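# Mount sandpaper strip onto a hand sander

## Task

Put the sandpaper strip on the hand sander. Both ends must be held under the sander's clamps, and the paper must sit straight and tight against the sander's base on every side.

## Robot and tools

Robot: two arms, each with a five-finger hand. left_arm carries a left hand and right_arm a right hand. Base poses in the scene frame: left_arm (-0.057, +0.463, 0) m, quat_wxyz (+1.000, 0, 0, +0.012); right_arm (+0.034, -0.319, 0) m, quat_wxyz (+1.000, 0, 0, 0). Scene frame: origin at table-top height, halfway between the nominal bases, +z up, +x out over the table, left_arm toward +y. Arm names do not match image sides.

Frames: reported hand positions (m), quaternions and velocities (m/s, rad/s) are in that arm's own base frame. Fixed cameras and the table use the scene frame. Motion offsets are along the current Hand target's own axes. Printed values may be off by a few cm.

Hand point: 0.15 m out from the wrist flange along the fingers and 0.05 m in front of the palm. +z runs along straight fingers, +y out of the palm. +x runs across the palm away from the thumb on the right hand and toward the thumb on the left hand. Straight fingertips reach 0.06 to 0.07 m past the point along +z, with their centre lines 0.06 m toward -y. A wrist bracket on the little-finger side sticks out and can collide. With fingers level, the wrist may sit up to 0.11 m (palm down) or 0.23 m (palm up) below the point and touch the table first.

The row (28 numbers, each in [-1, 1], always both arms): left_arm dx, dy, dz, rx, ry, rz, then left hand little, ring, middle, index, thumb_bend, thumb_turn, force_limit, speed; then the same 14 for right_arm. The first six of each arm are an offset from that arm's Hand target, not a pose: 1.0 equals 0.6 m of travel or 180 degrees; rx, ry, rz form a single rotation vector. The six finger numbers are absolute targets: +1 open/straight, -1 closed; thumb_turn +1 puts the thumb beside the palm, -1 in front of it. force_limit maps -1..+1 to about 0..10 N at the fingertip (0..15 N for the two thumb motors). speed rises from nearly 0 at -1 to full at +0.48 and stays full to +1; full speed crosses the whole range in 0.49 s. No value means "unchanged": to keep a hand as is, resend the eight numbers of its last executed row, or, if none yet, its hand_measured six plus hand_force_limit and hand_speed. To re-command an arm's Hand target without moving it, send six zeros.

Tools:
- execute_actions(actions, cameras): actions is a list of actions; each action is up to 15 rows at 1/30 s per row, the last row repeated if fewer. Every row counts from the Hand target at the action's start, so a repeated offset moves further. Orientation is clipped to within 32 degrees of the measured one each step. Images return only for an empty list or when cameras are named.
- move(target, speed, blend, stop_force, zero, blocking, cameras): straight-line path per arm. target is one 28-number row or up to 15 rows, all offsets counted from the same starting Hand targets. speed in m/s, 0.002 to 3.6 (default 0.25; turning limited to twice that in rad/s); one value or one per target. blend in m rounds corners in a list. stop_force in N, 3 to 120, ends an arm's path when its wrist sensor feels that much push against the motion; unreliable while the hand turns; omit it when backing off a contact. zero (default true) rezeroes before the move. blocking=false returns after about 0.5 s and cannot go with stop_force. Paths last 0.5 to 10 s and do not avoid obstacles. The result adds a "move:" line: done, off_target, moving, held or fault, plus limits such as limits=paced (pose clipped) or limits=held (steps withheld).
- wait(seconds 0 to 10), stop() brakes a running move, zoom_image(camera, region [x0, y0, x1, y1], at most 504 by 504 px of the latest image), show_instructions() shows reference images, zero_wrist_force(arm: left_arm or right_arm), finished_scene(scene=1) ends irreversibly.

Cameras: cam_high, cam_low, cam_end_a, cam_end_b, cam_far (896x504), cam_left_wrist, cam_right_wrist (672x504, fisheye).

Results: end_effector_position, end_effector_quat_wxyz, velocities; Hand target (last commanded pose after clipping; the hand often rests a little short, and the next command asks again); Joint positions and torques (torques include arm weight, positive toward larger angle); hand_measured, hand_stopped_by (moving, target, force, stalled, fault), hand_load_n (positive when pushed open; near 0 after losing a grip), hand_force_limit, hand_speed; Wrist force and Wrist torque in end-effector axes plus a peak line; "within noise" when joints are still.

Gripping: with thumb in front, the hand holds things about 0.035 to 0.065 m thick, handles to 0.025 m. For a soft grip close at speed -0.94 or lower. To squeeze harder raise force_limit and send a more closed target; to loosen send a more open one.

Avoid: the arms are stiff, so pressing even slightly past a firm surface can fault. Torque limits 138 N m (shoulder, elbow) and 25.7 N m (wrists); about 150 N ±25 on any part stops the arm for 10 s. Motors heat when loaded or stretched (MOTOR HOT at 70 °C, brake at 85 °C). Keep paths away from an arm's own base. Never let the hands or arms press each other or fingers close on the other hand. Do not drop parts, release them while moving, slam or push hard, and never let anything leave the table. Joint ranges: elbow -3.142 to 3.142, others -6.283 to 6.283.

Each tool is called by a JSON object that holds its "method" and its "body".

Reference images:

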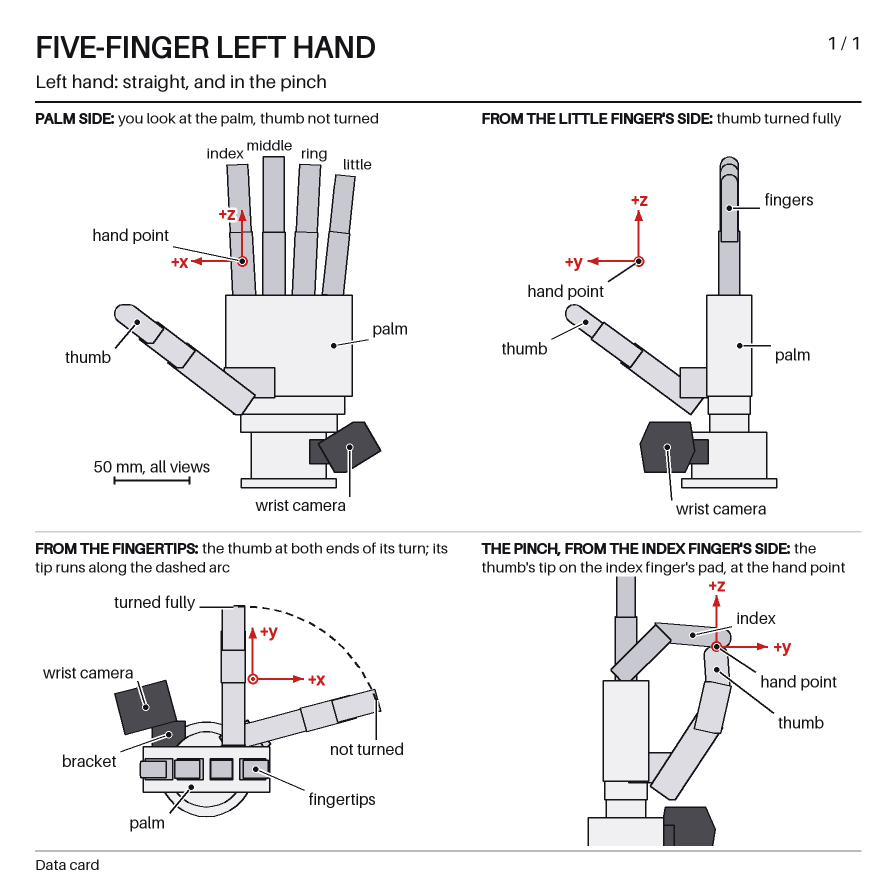

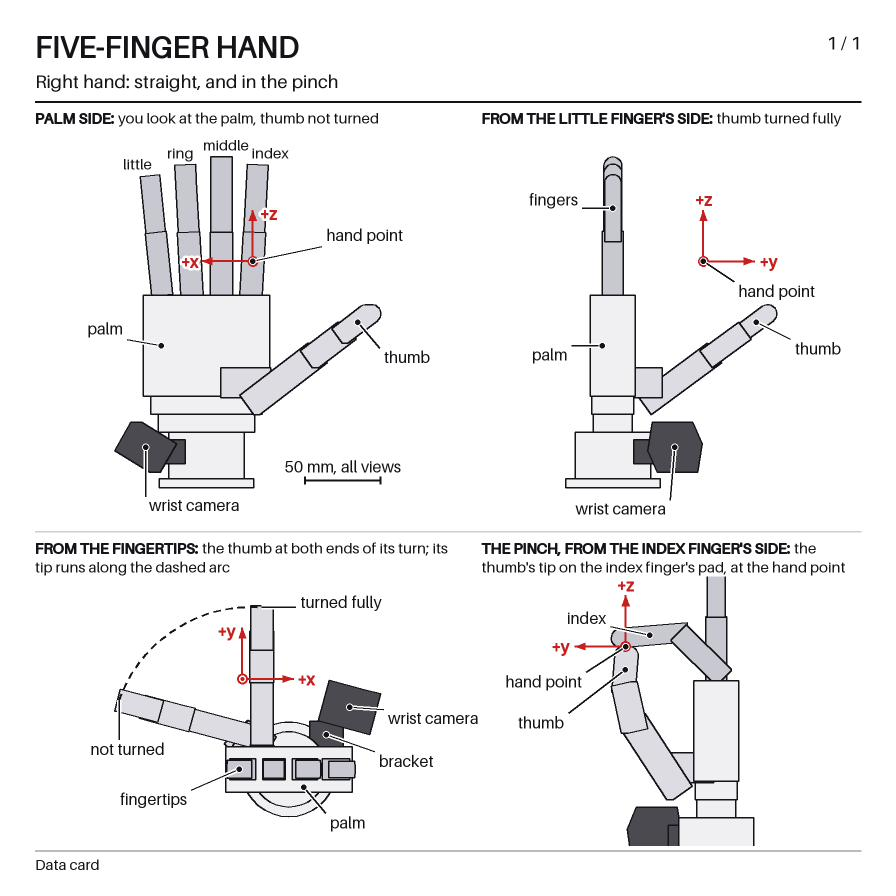

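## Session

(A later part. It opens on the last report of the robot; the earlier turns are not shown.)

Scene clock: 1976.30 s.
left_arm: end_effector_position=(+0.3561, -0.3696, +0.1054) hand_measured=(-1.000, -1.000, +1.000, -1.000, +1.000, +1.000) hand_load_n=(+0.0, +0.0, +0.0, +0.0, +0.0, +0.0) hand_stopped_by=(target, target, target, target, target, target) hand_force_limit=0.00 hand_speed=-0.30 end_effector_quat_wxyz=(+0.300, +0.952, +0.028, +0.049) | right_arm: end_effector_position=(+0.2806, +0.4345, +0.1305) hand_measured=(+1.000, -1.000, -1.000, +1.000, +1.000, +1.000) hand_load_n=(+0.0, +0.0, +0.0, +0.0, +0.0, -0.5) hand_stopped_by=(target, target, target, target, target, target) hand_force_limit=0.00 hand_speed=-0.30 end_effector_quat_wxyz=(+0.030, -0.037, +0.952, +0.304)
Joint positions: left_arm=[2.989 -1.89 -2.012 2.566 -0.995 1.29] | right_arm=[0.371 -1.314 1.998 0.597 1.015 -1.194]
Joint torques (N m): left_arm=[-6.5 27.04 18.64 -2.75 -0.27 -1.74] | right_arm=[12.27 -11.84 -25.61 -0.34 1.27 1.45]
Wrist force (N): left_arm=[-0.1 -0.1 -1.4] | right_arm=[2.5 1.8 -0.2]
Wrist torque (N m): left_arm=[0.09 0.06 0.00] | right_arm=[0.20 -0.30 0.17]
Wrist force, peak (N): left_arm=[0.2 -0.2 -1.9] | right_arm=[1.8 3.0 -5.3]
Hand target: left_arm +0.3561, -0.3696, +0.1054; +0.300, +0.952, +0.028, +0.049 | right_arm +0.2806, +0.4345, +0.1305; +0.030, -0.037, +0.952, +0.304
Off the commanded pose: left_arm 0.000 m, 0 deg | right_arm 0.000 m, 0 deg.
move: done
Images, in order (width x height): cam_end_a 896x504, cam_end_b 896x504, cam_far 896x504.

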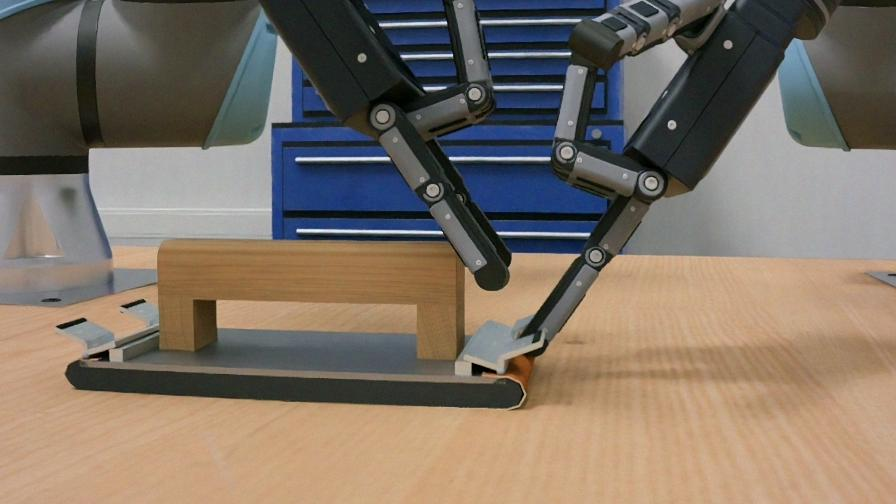

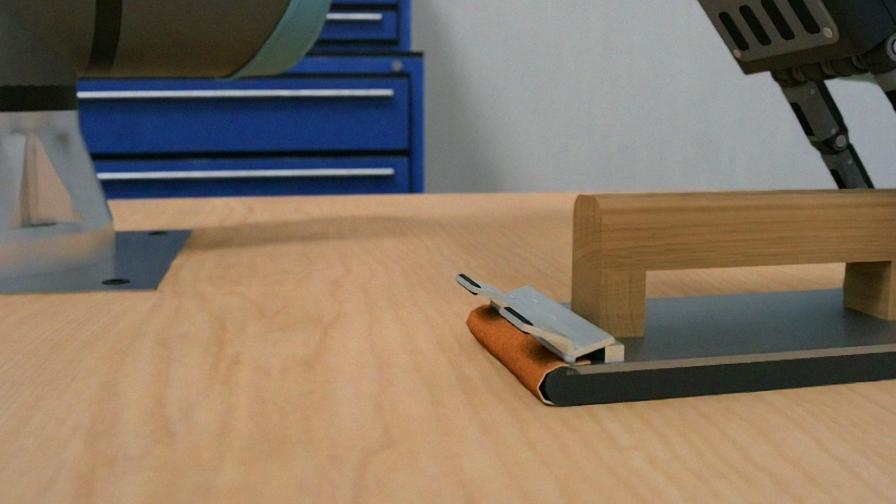

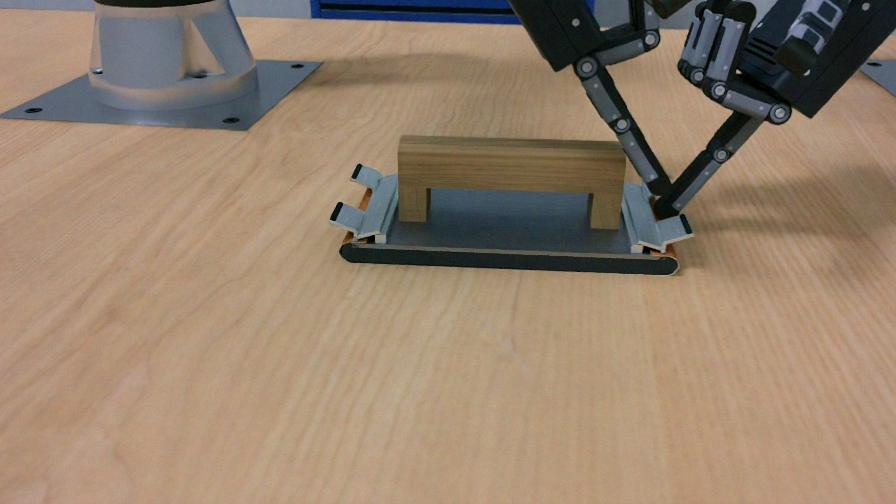

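{"method": "move", "body": {"target": [0,0,-0.2,0,0,0, -1,-1,1,-1,1,1,0,-0.3, 0,0,-0.2,0,0,0, 1,-1,-1,1,1,1,0,-0.3], "speed": 0.06, "cameras": ["cam_far","cam_end_a","cam_end_b","cam_high","cam_low"]}}

{"method": "zoom_image", "body": {"camera": "cam_end_a", "region": [420, 210, 620, 420]}}

{"method": "zoom_image", "body": {"camera": "cam_far", "region": [590, 110, 750, 290]}}

{"method": "zoom_image", "body": {"camera": "cam_far", "region": [310, 110, 720, 290]}}

{"method": "zoom_image", "body": {"camera": "cam_end_b", "region": [450, 230, 680, 430]}}

Scene clock: 1988.00 s.
left_arm: end_effector_position=(+0.3430, -0.3014, +0.2031) hand_measured=(-1.000, -1.000, +1.000, -1.000, +1.000, +1.000) hand_load_n=(+0.0, +0.0, +0.0, +0.0, +0.0, +0.0) hand_stopped_by=(target, target, target, target, target, target) hand_force_limit=0.00 hand_speed=-0.30 end_effector_quat_wxyz=(+0.300, +0.952, +0.028, +0.049) | right_arm: end_effector_position=(+0.2764, +0.3649, +0.2281) hand_measured=(+1.000, -1.000, -1.000, +1.000, +1.000, +1.000) hand_load_n=(+0.0, +0.0, +0.0, +0.5, -0.5, +0.0) hand_stopped_by=(target, target, target, target, target, target) hand_force_limit=0.00 hand_speed=-0.30 end_effector_quat_wxyz=(+0.030, -0.037, +0.952, +0.304)
Joint positions: left_arm=[3.216 -1.666 -2.031 2.21 -0.958 1.561] | right_arm=[0.142 -1.539 2.012 0.956 0.965 -1.462]
Joint torques (N m): left_arm=[9.32 24.48 19.84 -4.06 1.9 1.33] | right_arm=[-12.61 -28.24 -27.36 4.76 -2.79 -1.4]
Wrist force (N): left_arm=[-0.4 -0.3 0.9] | right_arm=[2.6 2.2 -0.7]
Wrist torque (N m): left_arm=[-0.05 0.12 -0.12] | right_arm=[0.33 -0.27 0.36]
Wrist force, peak (N): left_arm=[0.1 -0.2 -1.5] | right_arm=[3.3 1.7 -0.7]
Hand target: left_arm +0.3429, -0.3014, +0.2032; +0.300, +0.952, +0.028, +0.049 | right_arm +0.2764, +0.3649, +0.2281; +0.030, -0.037, +0.952, +0.304
Off the commanded pose: left_arm 0.000 m, 0 deg | right_arm 0.000 m, 0 deg.
move: done
Images, in order (width x height): cam_high 896x504, cam_low 896x504, cam_end_a 896x504, cam_end_b 896x504, cam_far 896x504.

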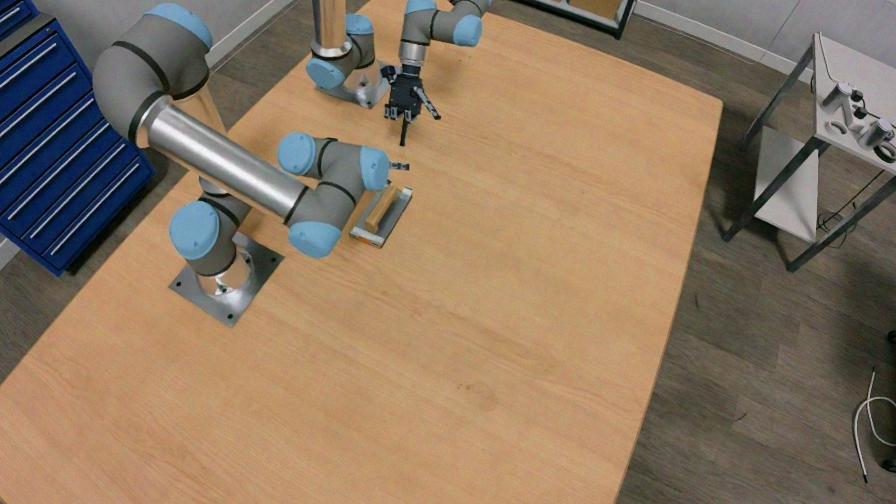

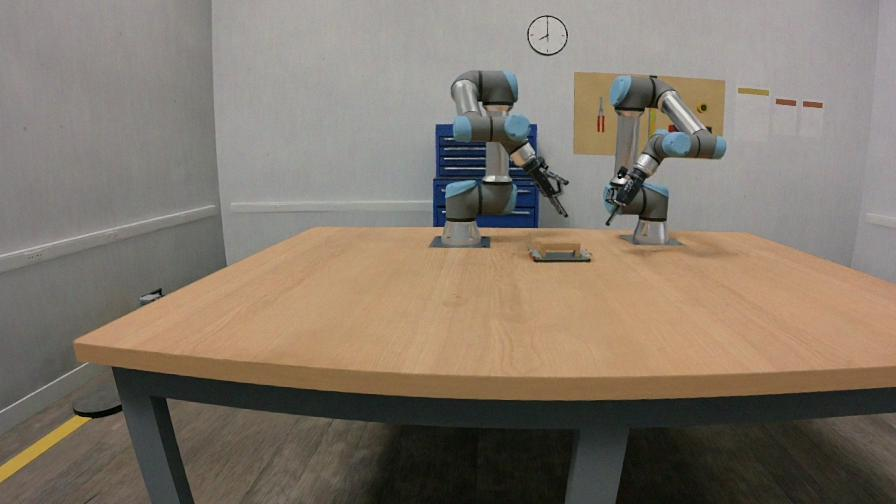

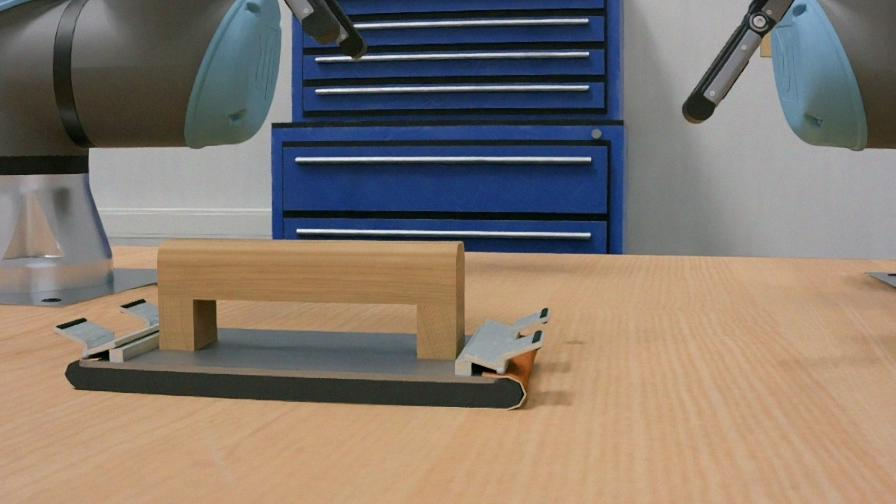

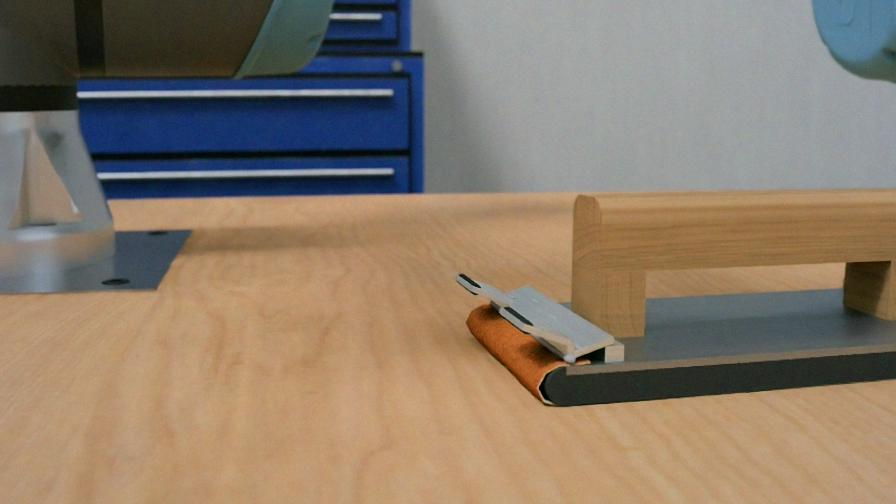

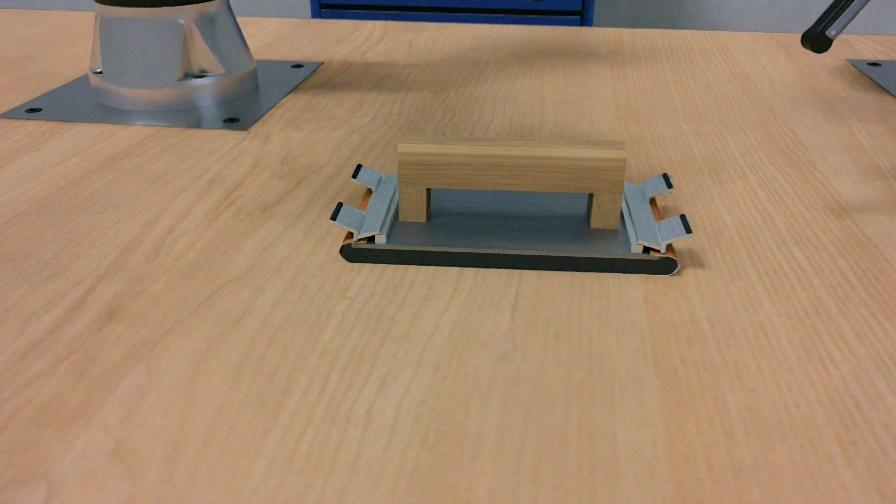

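Scaled by 2.400 from the camera's 896x504 image, which has a finer 1280x720 frame.

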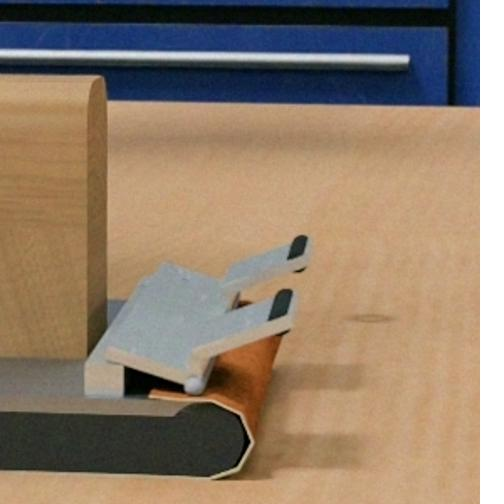

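Scaled by 2.800 from the camera's 896x504 image, which has a finer 1280x720 frame.

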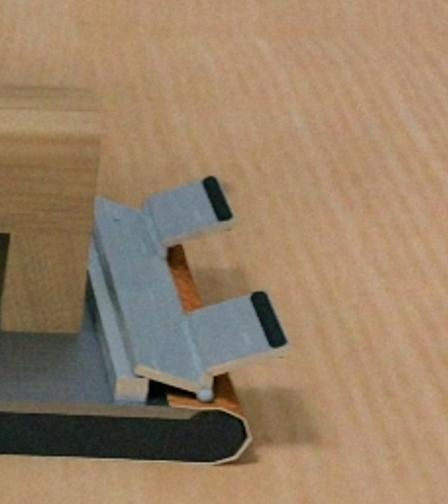

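Scaled by 1.229 from the camera's 896x504 image, which has a finer 1280x720 frame.

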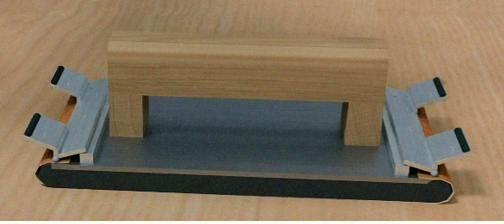

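Scaled by 2.191 from the camera's 896x504 image, which has a finer 1280x720 frame.

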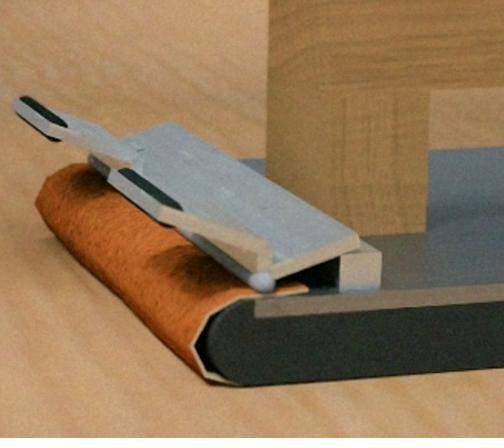

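{"method": "zoom_image", "body": {"camera": "cam_end_b", "region": [520, 335, 630, 415]}}

{"method": "zoom_image", "body": {"camera": "cam_far", "region": [325, 220, 405, 280]}}

{"method": "zoom_image", "body": {"camera": "cam_end_a", "region": [40, 330, 160, 420]}}

{"method": "zoom_image", "body": {"camera": "cam_high", "region": [340, 175, 420, 255]}}

Scaled by 4.582 from the camera's 896x504 image, which has a finer 1280x720 frame.

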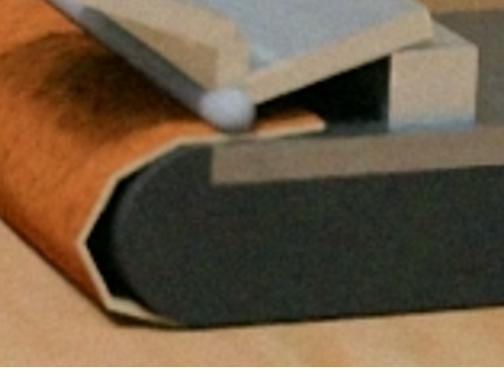

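Scaled by 6.300 from the camera's 896x504 image, which has a finer 1280x720 frame.

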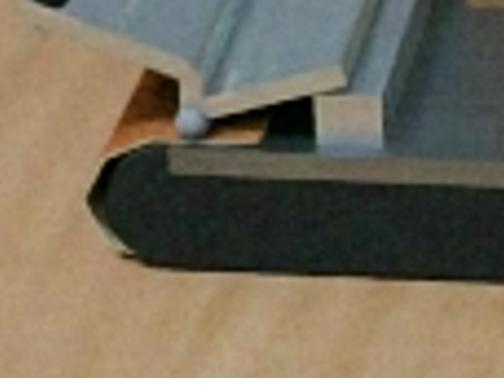

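Scaled by 4.200 from the camera's 896x504 image, which has a finer 1280x720 frame.

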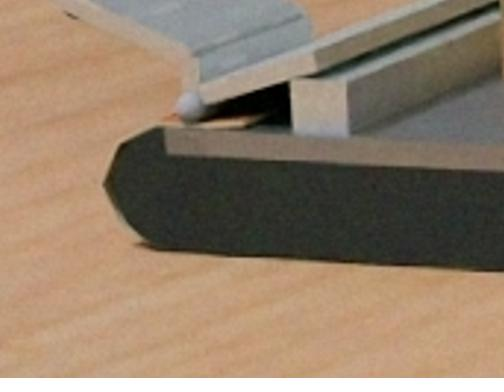

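Scaled by 6.300 from the camera's 896x504 image, which has a finer 1280x720 frame.

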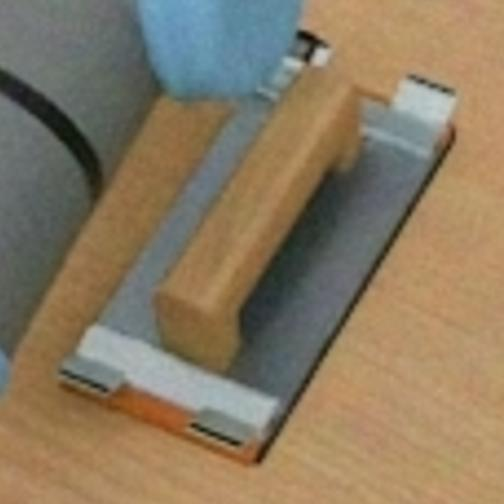

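{"method": "move", "body": {"target": [[0.0042,-0.0213,0.1592,0,0,0, -1,-1,1,-1,1,1,0,-0.3, -0.0103,-0.1843,-0.1287,0,0,0, -1,-1,1,-1,1,1,0,-0.3],[0.001,-0.0335,0.1912,0,0,0, -1,-1,1,-1,1,1,0,-0.3, 0.0035,-0.274,0.0113,0,0,0, -1,-1,1,-1,1,1,0,-0.3]], "speed": 0.12, "blend": 0.015, "cameras": ["cam_far","cam_end_a","cam_end_b"]}}

{"method": "zoom_image", "body": {"camera": "cam_end_a", "region": [420, 210, 620, 420]}}

{"method": "zoom_image", "body": {"camera": "cam_end_b", "region": [430, 180, 680, 430]}}

{"method": "zoom_image", "body": {"camera": "cam_far", "region": [270, 130, 470, 290]}}

Scene clock: 2033.30 s.
left_arm: end_effector_position=(+0.3557, -0.3501, +0.0982) hand_measured=(-1.000, -1.000, +1.000, -1.000, +1.000, +1.000) hand_load_n=(+0.5, +0.0, +0.0, +0.0, +0.0, +0.0) hand_stopped_by=(target, target, target, target, target, target) hand_force_limit=0.00 hand_speed=-0.30 end_effector_quat_wxyz=(+0.300, +0.952, +0.028, +0.049) | right_arm: end_effector_position=(+0.2891, +0.2350, +0.1279) hand_measured=(-1.000, -1.000, +1.000, -1.000, +1.000, +1.000) hand_load_n=(+0.0, +0.5, +0.0, +0.0, +0.0, +0.0) hand_stopped_by=(target, target, target, target, target, target) hand_force_limit=0.00 hand_speed=-0.30 end_effector_quat_wxyz=(+0.030, -0.037, +0.952, +0.304)
Joint positions: left_arm=[3.05 -1.891 -2.049 2.566 -0.982 1.361] | right_arm=[-0.39 -1.391 2.297 0.892 0.989 -2.106]
Joint torques (N m): left_arm=[-7.33 14.6 2.13 -0.76 -0.47 -2.01] | right_arm=[12.02 -5.2 1.29 0.63 -2.78 1.47]
Wrist force (N): left_arm=[-0.3 -0.3 1.1] | right_arm=[2.2 2.2 -0.1]
Wrist torque (N m): left_arm=[-0.06 0.10 -0.01] | right_arm=[0.31 -0.17 0.18]
Wrist force, peak (N): left_arm=[-0.5 -0.6 1.2] | right_arm=[2.6 2.7 -0.5]
Hand target: left_arm +0.3557, -0.3501, +0.0982; +0.300, +0.952, +0.028, +0.049 | right_arm +0.2891, +0.2350, +0.1278; +0.030, -0.037, +0.952, +0.304
Off the commanded pose: left_arm 0.000 m, 0 deg | right_arm 0.000 m, 0 deg.
move: done
Images, in order (width x height): cam_end_a 896x504, cam_end_b 896x504, cam_far 896x504.

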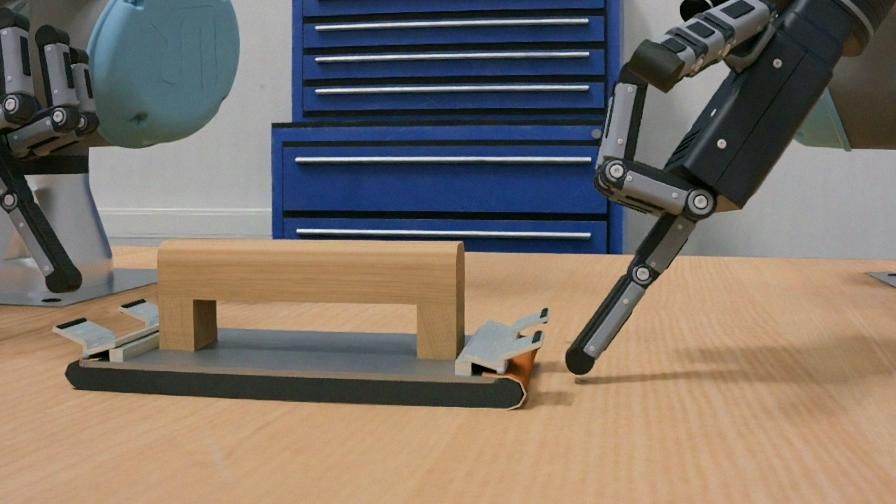

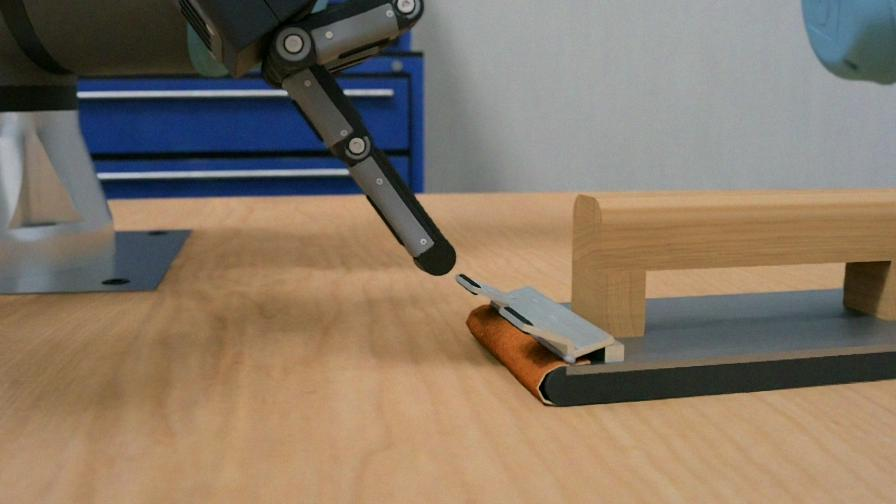

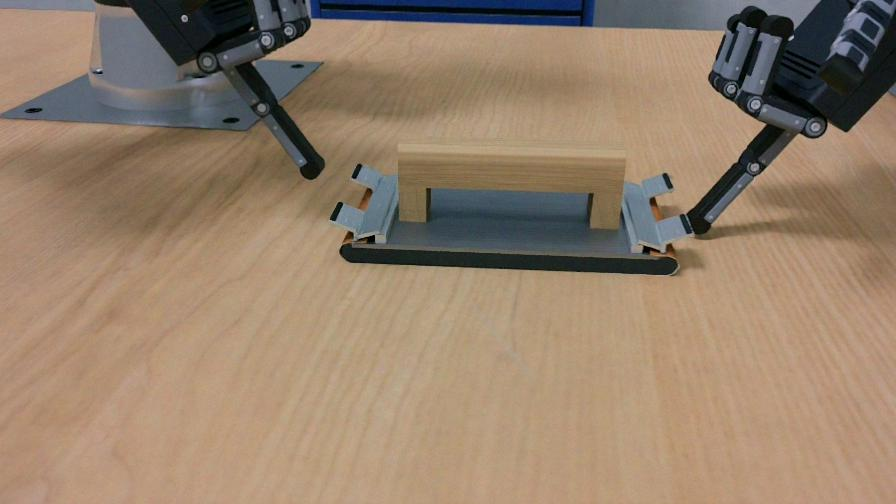

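Scaled by 2.400 from the camera's 896x504 image, which has a finer 1280x720 frame.

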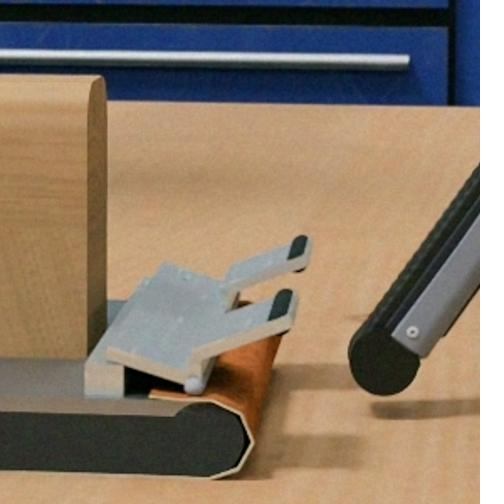

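Scaled by 2.016 from the camera's 896x504 image, which has a finer 1280x720 frame.

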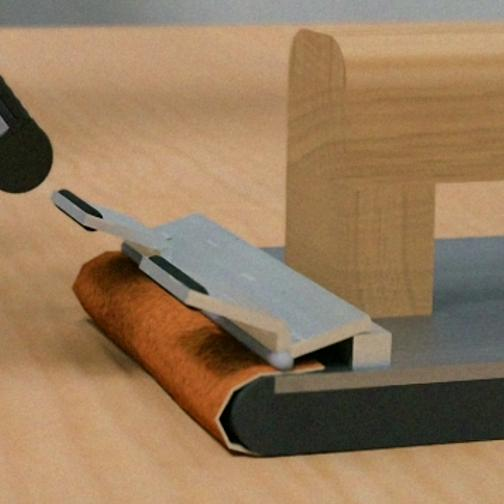

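Scaled by 2.520 from the camera's 896x504 image, which has a finer 1280x720 frame.

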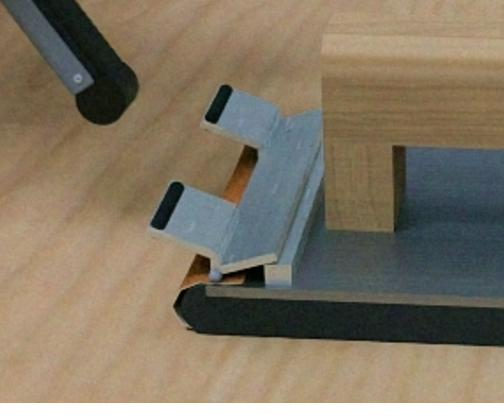

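{"method": "move", "body": {"target": [-0.001,0.015,0.0105,0,0,0, -1,-1,1,-1,1,1,0,-0.3, 0.0049,-0.0187,0.0497,0,0,0, -1,-1,1,-1,1,1,0,-0.3], "speed": 0.05, "cameras": ["cam_far","cam_end_a","cam_end_b"]}}

{"method": "zoom_image", "body": {"camera": "cam_end_a", "region": [420, 210, 620, 420]}}

{"method": "zoom_image", "body": {"camera": "cam_end_b", "region": [430, 180, 680, 430]}}

{"method": "zoom_image", "body": {"camera": "cam_far", "region": [270, 130, 470, 290]}}

Scene clock: 2046.33 s.
left_arm: end_effector_position=(+0.3560, -0.3610, +0.0982) hand_measured=(-1.000, -1.000, +1.000, -1.000, +1.000, +1.000) hand_load_n=(+0.0, +0.0, +0.0, +0.0, +0.0, +0.0) hand_stopped_by=(target, target, target, target, target, target) hand_force_limit=0.00 hand_speed=-0.30 end_effector_quat_wxyz=(+0.300, +0.952, +0.028, +0.049) | right_arm: end_effector_position=(+0.2882, +0.2430, +0.0970) hand_measured=(-1.000, -1.000, +1.000, -1.000, +1.000, +1.000) hand_load_n=(+0.0, +0.0, +0.0, +0.0, +0.0, +0.0) hand_stopped_by=(target, target, target, target, target, target) hand_force_limit=0.00 hand_speed=-0.30 end_effector_quat_wxyz=(+0.030, -0.037, +0.952, +0.304)
Joint positions: left_arm=[3.015 -1.898 -2.032 2.577 -0.989 1.321] | right_arm=[-0.358 -1.314 2.316 0.775 0.982 -2.069]
Joint torques (N m): left_arm=[-6.99 15.65 21.07 -0.71 -0.54 -1.72] | right_arm=[12.15 -7.53 2.29 0.45 -2.82 1.43]
Wrist force (N): left_arm=[-0.2 -0.2 1.0] | right_arm=[2.4 1.9 -0.2]
Wrist torque (N m): left_arm=[-0.04 0.09 0.00] | right_arm=[0.24 -0.22 0.17]
Wrist force, peak (N): left_arm=[-0.4 -0.7 1.0] | right_arm=[2.9 2.2 -0.1]
Hand target: left_arm +0.3560, -0.3611, +0.0982; +0.300, +0.952, +0.028, +0.049 | right_arm +0.2882, +0.2431, +0.0969; +0.030, -0.037, +0.952, +0.304
Off the commanded pose: left_arm 0.000 m, 0 deg | right_arm 0.000 m, 0 deg.
move: done
Images, in order (width x height): cam_end_a 896x504, cam_end_b 896x504, cam_far 896x504.

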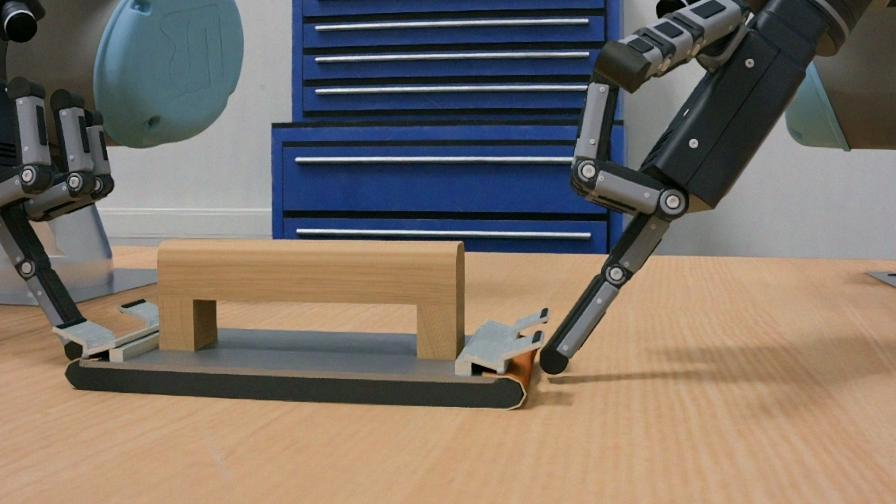

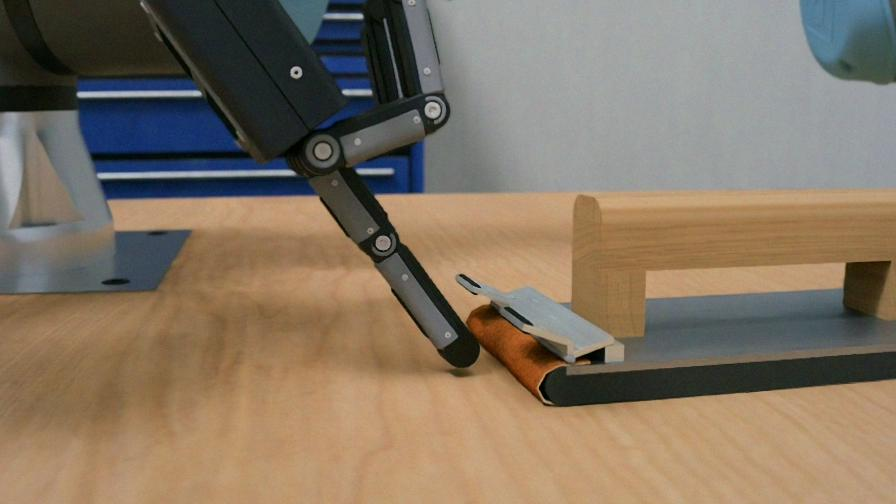

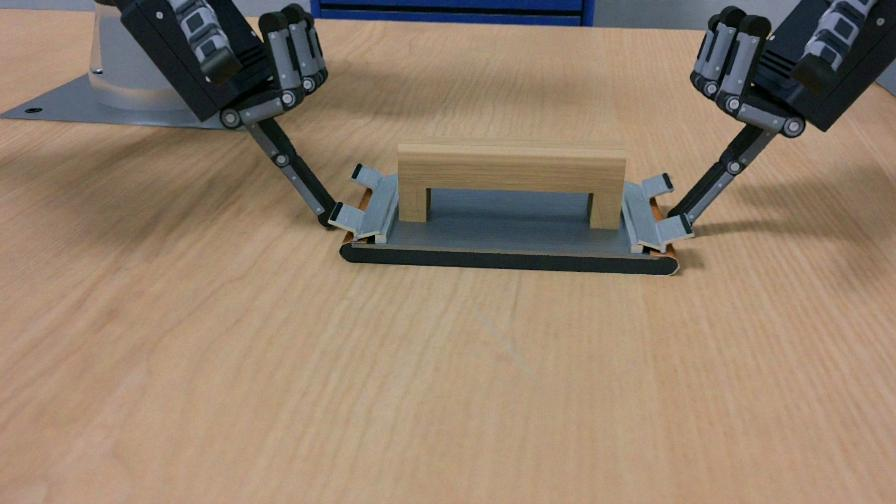

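Scaled by 2.400 from the camera's 896x504 image, which has a finer 1280x720 frame.

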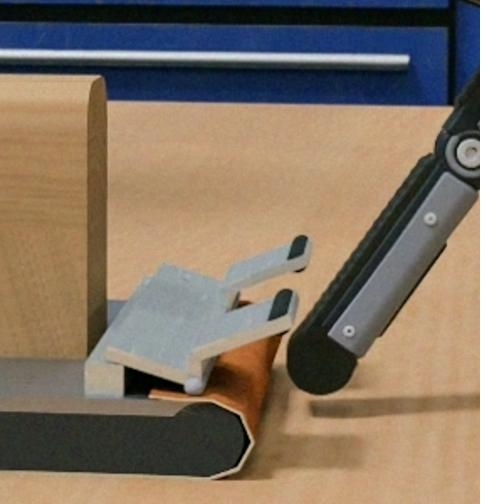

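Scaled by 2.016 from the camera's 896x504 image, which has a finer 1280x720 frame.

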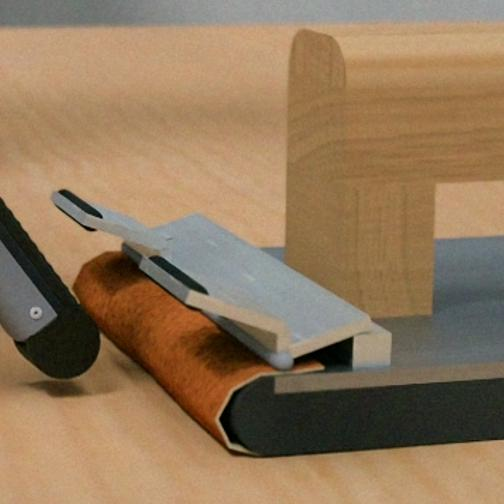

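Scaled by 2.520 from the camera's 896x504 image, which has a finer 1280x720 frame.

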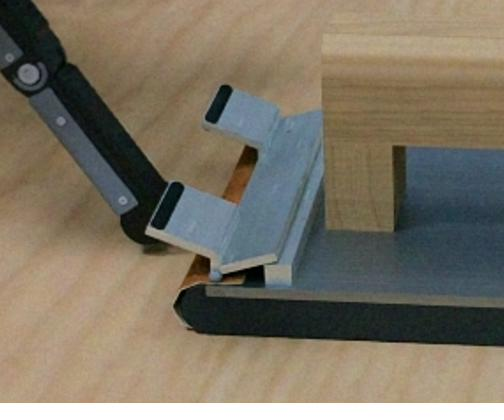

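{"method": "move", "body": {"target": [-0.0006,0.0082,0.0057,0,0,0, -1,-1,1,-1,1,1,0,-0.3, 0.00075,0.0109,0.0076,0,0,0, -1,-1,1,-1,1,1,0,-0.3], "speed": 0.012, "stop_force": 3, "cameras": ["cam_end_a","cam_end_b"]}}

{"method": "zoom_image", "body": {"camera": "cam_end_b", "region": [430, 180, 680, 430]}}

Scene clock: 2056.77 s.
left_arm: end_effector_position=(+0.3561, -0.3648, +0.0982) hand_measured=(-1.000, -1.000, +1.000, -1.000, +1.000, +1.000) hand_load_n=(+0.0, +0.0, +0.0, +0.0, +0.0, +0.0) hand_stopped_by=(target, target, target, target, target, target) hand_force_limit=0.00 hand_speed=-0.30 end_effector_quat_wxyz=(+0.300, +0.952, +0.028, +0.049) | right_arm: end_effector_position=(+0.2873, +0.2510, +0.0969) hand_measured=(-1.000, -1.000, +1.000, -1.000, +1.000, +1.000) hand_load_n=(+0.0, +0.0, +0.0, +0.0, +0.0, +0.5) hand_stopped_by=(target, target, target, target, target, target) hand_force_limit=0.00 hand_speed=-0.30 end_effector_quat_wxyz=(+0.030, -0.037, +0.952, +0.304)
Joint positions: left_arm=[3.003 -1.9 -2.026 2.581 -0.991 1.307] | right_arm=[-0.325 -1.317 2.312 0.761 0.976 -2.03]
Joint torques (N m): left_arm=[7.54 31.26 2 -3.91 2.46 1.47] | right_arm=[12.97 -30.63 -20.98 0.47 -2.92 1.53]
Wrist force (N): left_arm=[-0.2 -2.2 -0.5] | right_arm=[2.3 1.8 -0.5]
Wrist torque (N m): left_arm=[0.08 0.07 -0.06] | right_arm=[0.24 -0.20 0.15]
Wrist force, peak (N): left_arm=[-0.3 -3.3 -0.8] | right_arm=[2.6 2.4 -0.2]
Hand target: left_arm +0.3561, -0.3648, +0.0982; +0.300, +0.952, +0.028, +0.049 (not the last commanded pose) | right_arm +0.2873, +0.2510, +0.0969; +0.030, -0.037, +0.952, +0.304
Off the commanded pose: left_arm 0.002 m, 0 deg | right_arm 0.000 m, 0 deg.
move: contact (left_arm)
Images, in order (width x height): cam_end_a 896x504, cam_end_b 896x504.

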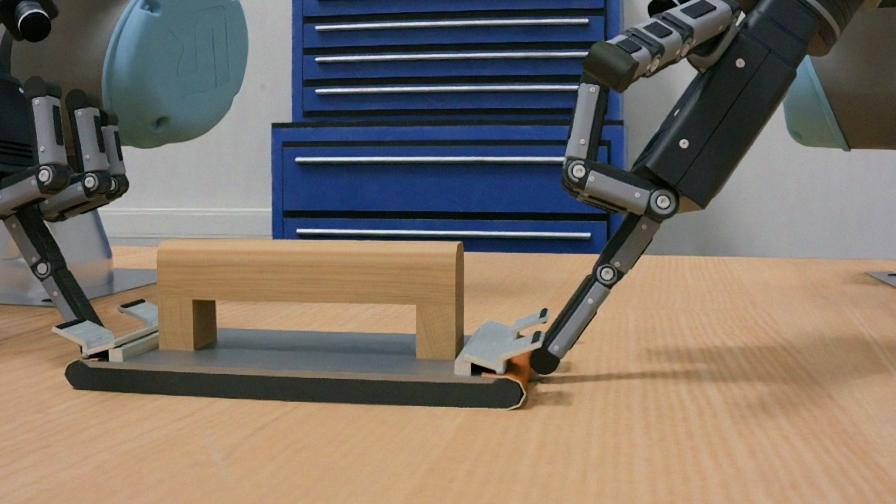

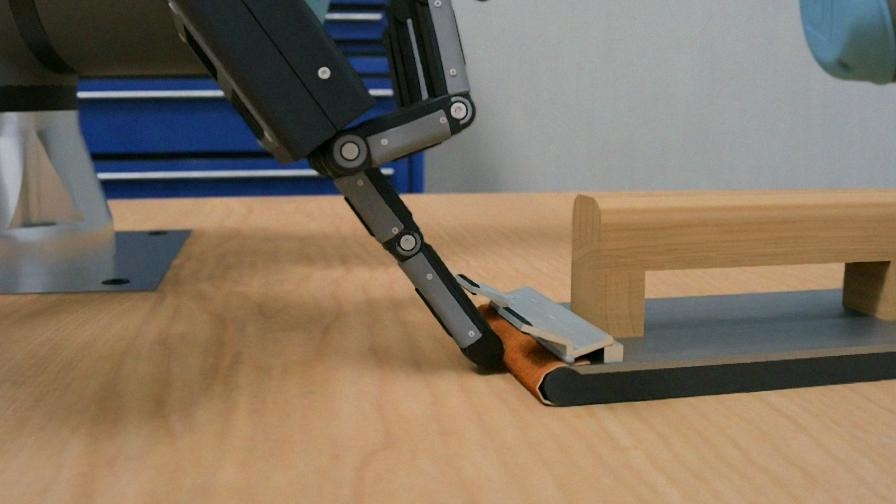

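Scaled by 2.016 from the camera's 896x504 image, which has a finer 1280x720 frame.

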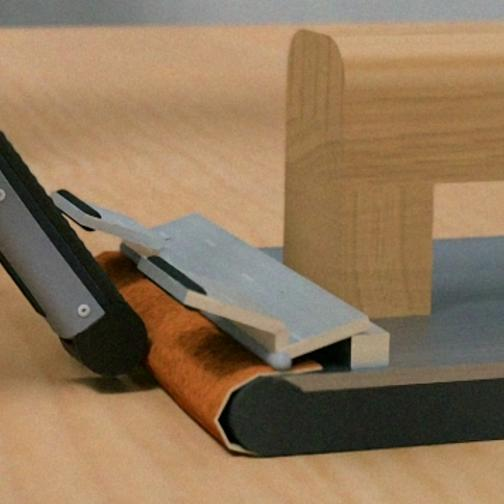

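{"method": "move", "body": {"target": [0,0,0,0,0,0, -1,-1,1,-1,1,1,0,-0.3, 0.00056,0.0082,0.0057,0,0,0, -1,-1,1,-1,1,1,0,-0.3], "speed": 0.01, "stop_force": 6, "cameras": ["cam_end_a","cam_end_b","cam_far"]}}

{"method": "zoom_image", "body": {"camera": "cam_end_b", "region": [430, 180, 680, 430]}}

{"method": "zoom_image", "body": {"camera": "cam_far", "region": [310, 160, 410, 280]}}

{"method": "zoom_image", "body": {"camera": "cam_end_a", "region": [420, 210, 620, 420]}}

Scene clock: 2065.93 s.
left_arm: end_effector_position=(+0.3561, -0.3648, +0.0982) hand_measured=(-1.000, -1.000, +1.000, -1.000, +1.000, +1.000) hand_load_n=(+0.0, +0.5, +0.5, +0.5, +0.0, +0.0) hand_stopped_by=(target, target, target, target, target, target) hand_force_limit=0.00 hand_speed=-0.30 end_effector_quat_wxyz=(+0.300, +0.952, +0.028, +0.049) | right_arm: end_effector_position=(+0.2870, +0.2535, +0.0969) hand_measured=(-1.000, -1.000, +1.000, -1.000, +1.000, +1.000) hand_load_n=(+0.0, +0.0, +0.5, +0.0, +0.0, +0.0) hand_stopped_by=(target, target, target, target, target, target) hand_force_limit=0.00 hand_speed=-0.30 end_effector_quat_wxyz=(+0.030, -0.037, +0.952, +0.304)
Joint positions: left_arm=[3.003 -1.9 -2.026 2.581 -0.991 1.307] | right_arm=[-0.315 -1.318 2.31 0.757 0.974 -2.018]
Joint torques (N m): left_arm=[6.94 31.26 4.05 -3.21 2.25 1.57] | right_arm=[-12.05 -5.77 3.48 5.56 0.14 -1.29]
Wrist force (N): left_arm=[-0.1 -3.0 -0.9] | right_arm=[2.3 -1.5 -2.6]
Wrist torque (N m): left_arm=[0.11 0.04 -0.03] | right_arm=[0.50 -0.14 0.22]
Wrist force, peak (N): left_arm=[-0.3 -3.5 -0.8] | right_arm=[1.7 -4.1 -4.4]
Hand target: left_arm +0.3561, -0.3648, +0.0982; +0.300, +0.952, +0.028, +0.049 | right_arm +0.2870, +0.2535, +0.0969; +0.030, -0.037, +0.952, +0.304 (not the last commanded pose)
Off the commanded pose: left_arm 0.000 m, 0 deg | right_arm 0.004 m, 0 deg.
move: contact (right_arm)
Images, in order (width x height): cam_end_a 896x504, cam_end_b 896x504, cam_far 896x504.

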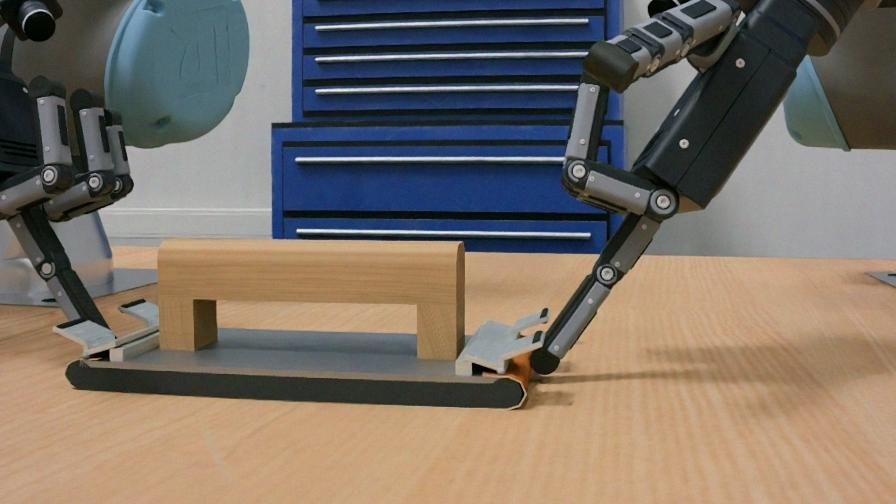

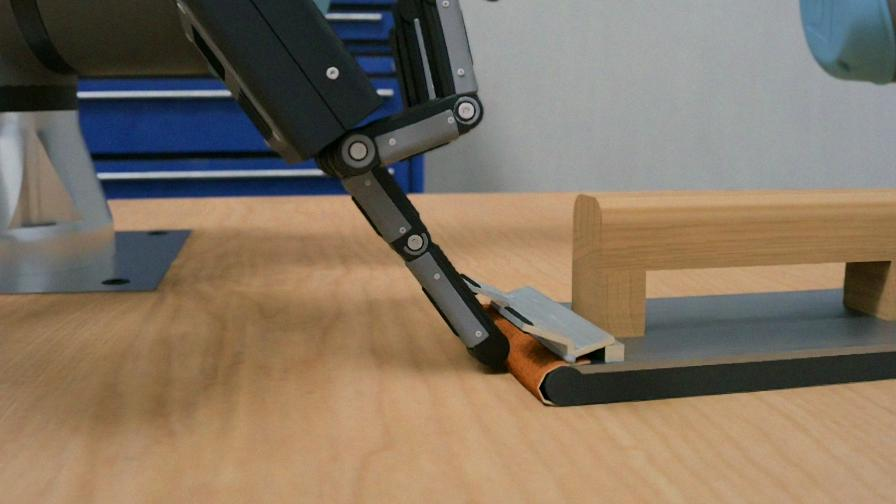

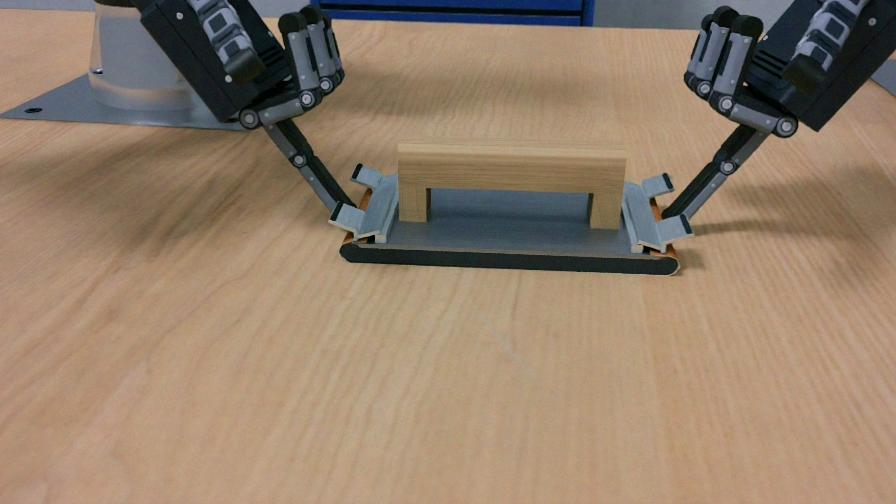

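Scaled by 2.016 from the camera's 896x504 image, which has a finer 1280x720 frame.

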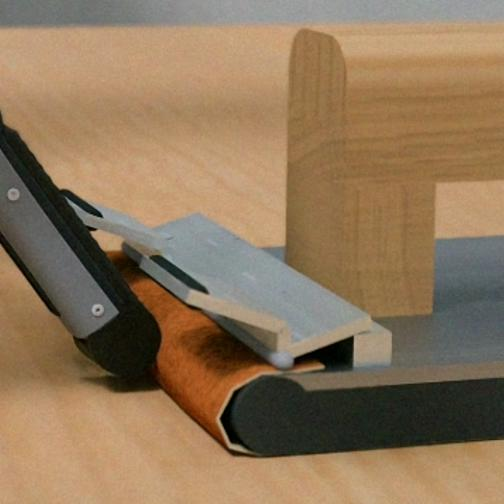

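Scaled by 4.200 from the camera's 896x504 image, which has a finer 1280x720 frame.

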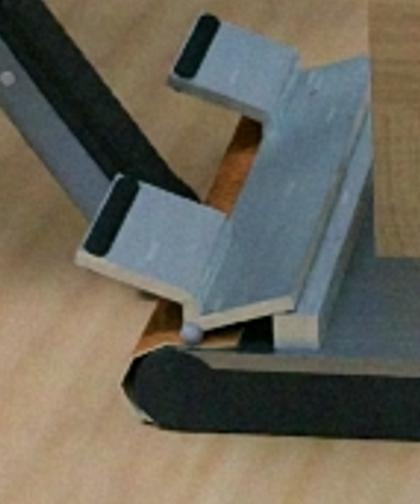

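Scaled by 2.400 from the camera's 896x504 image, which has a finer 1280x720 frame.

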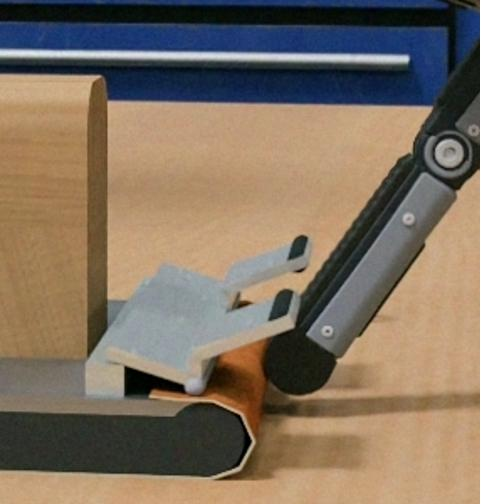

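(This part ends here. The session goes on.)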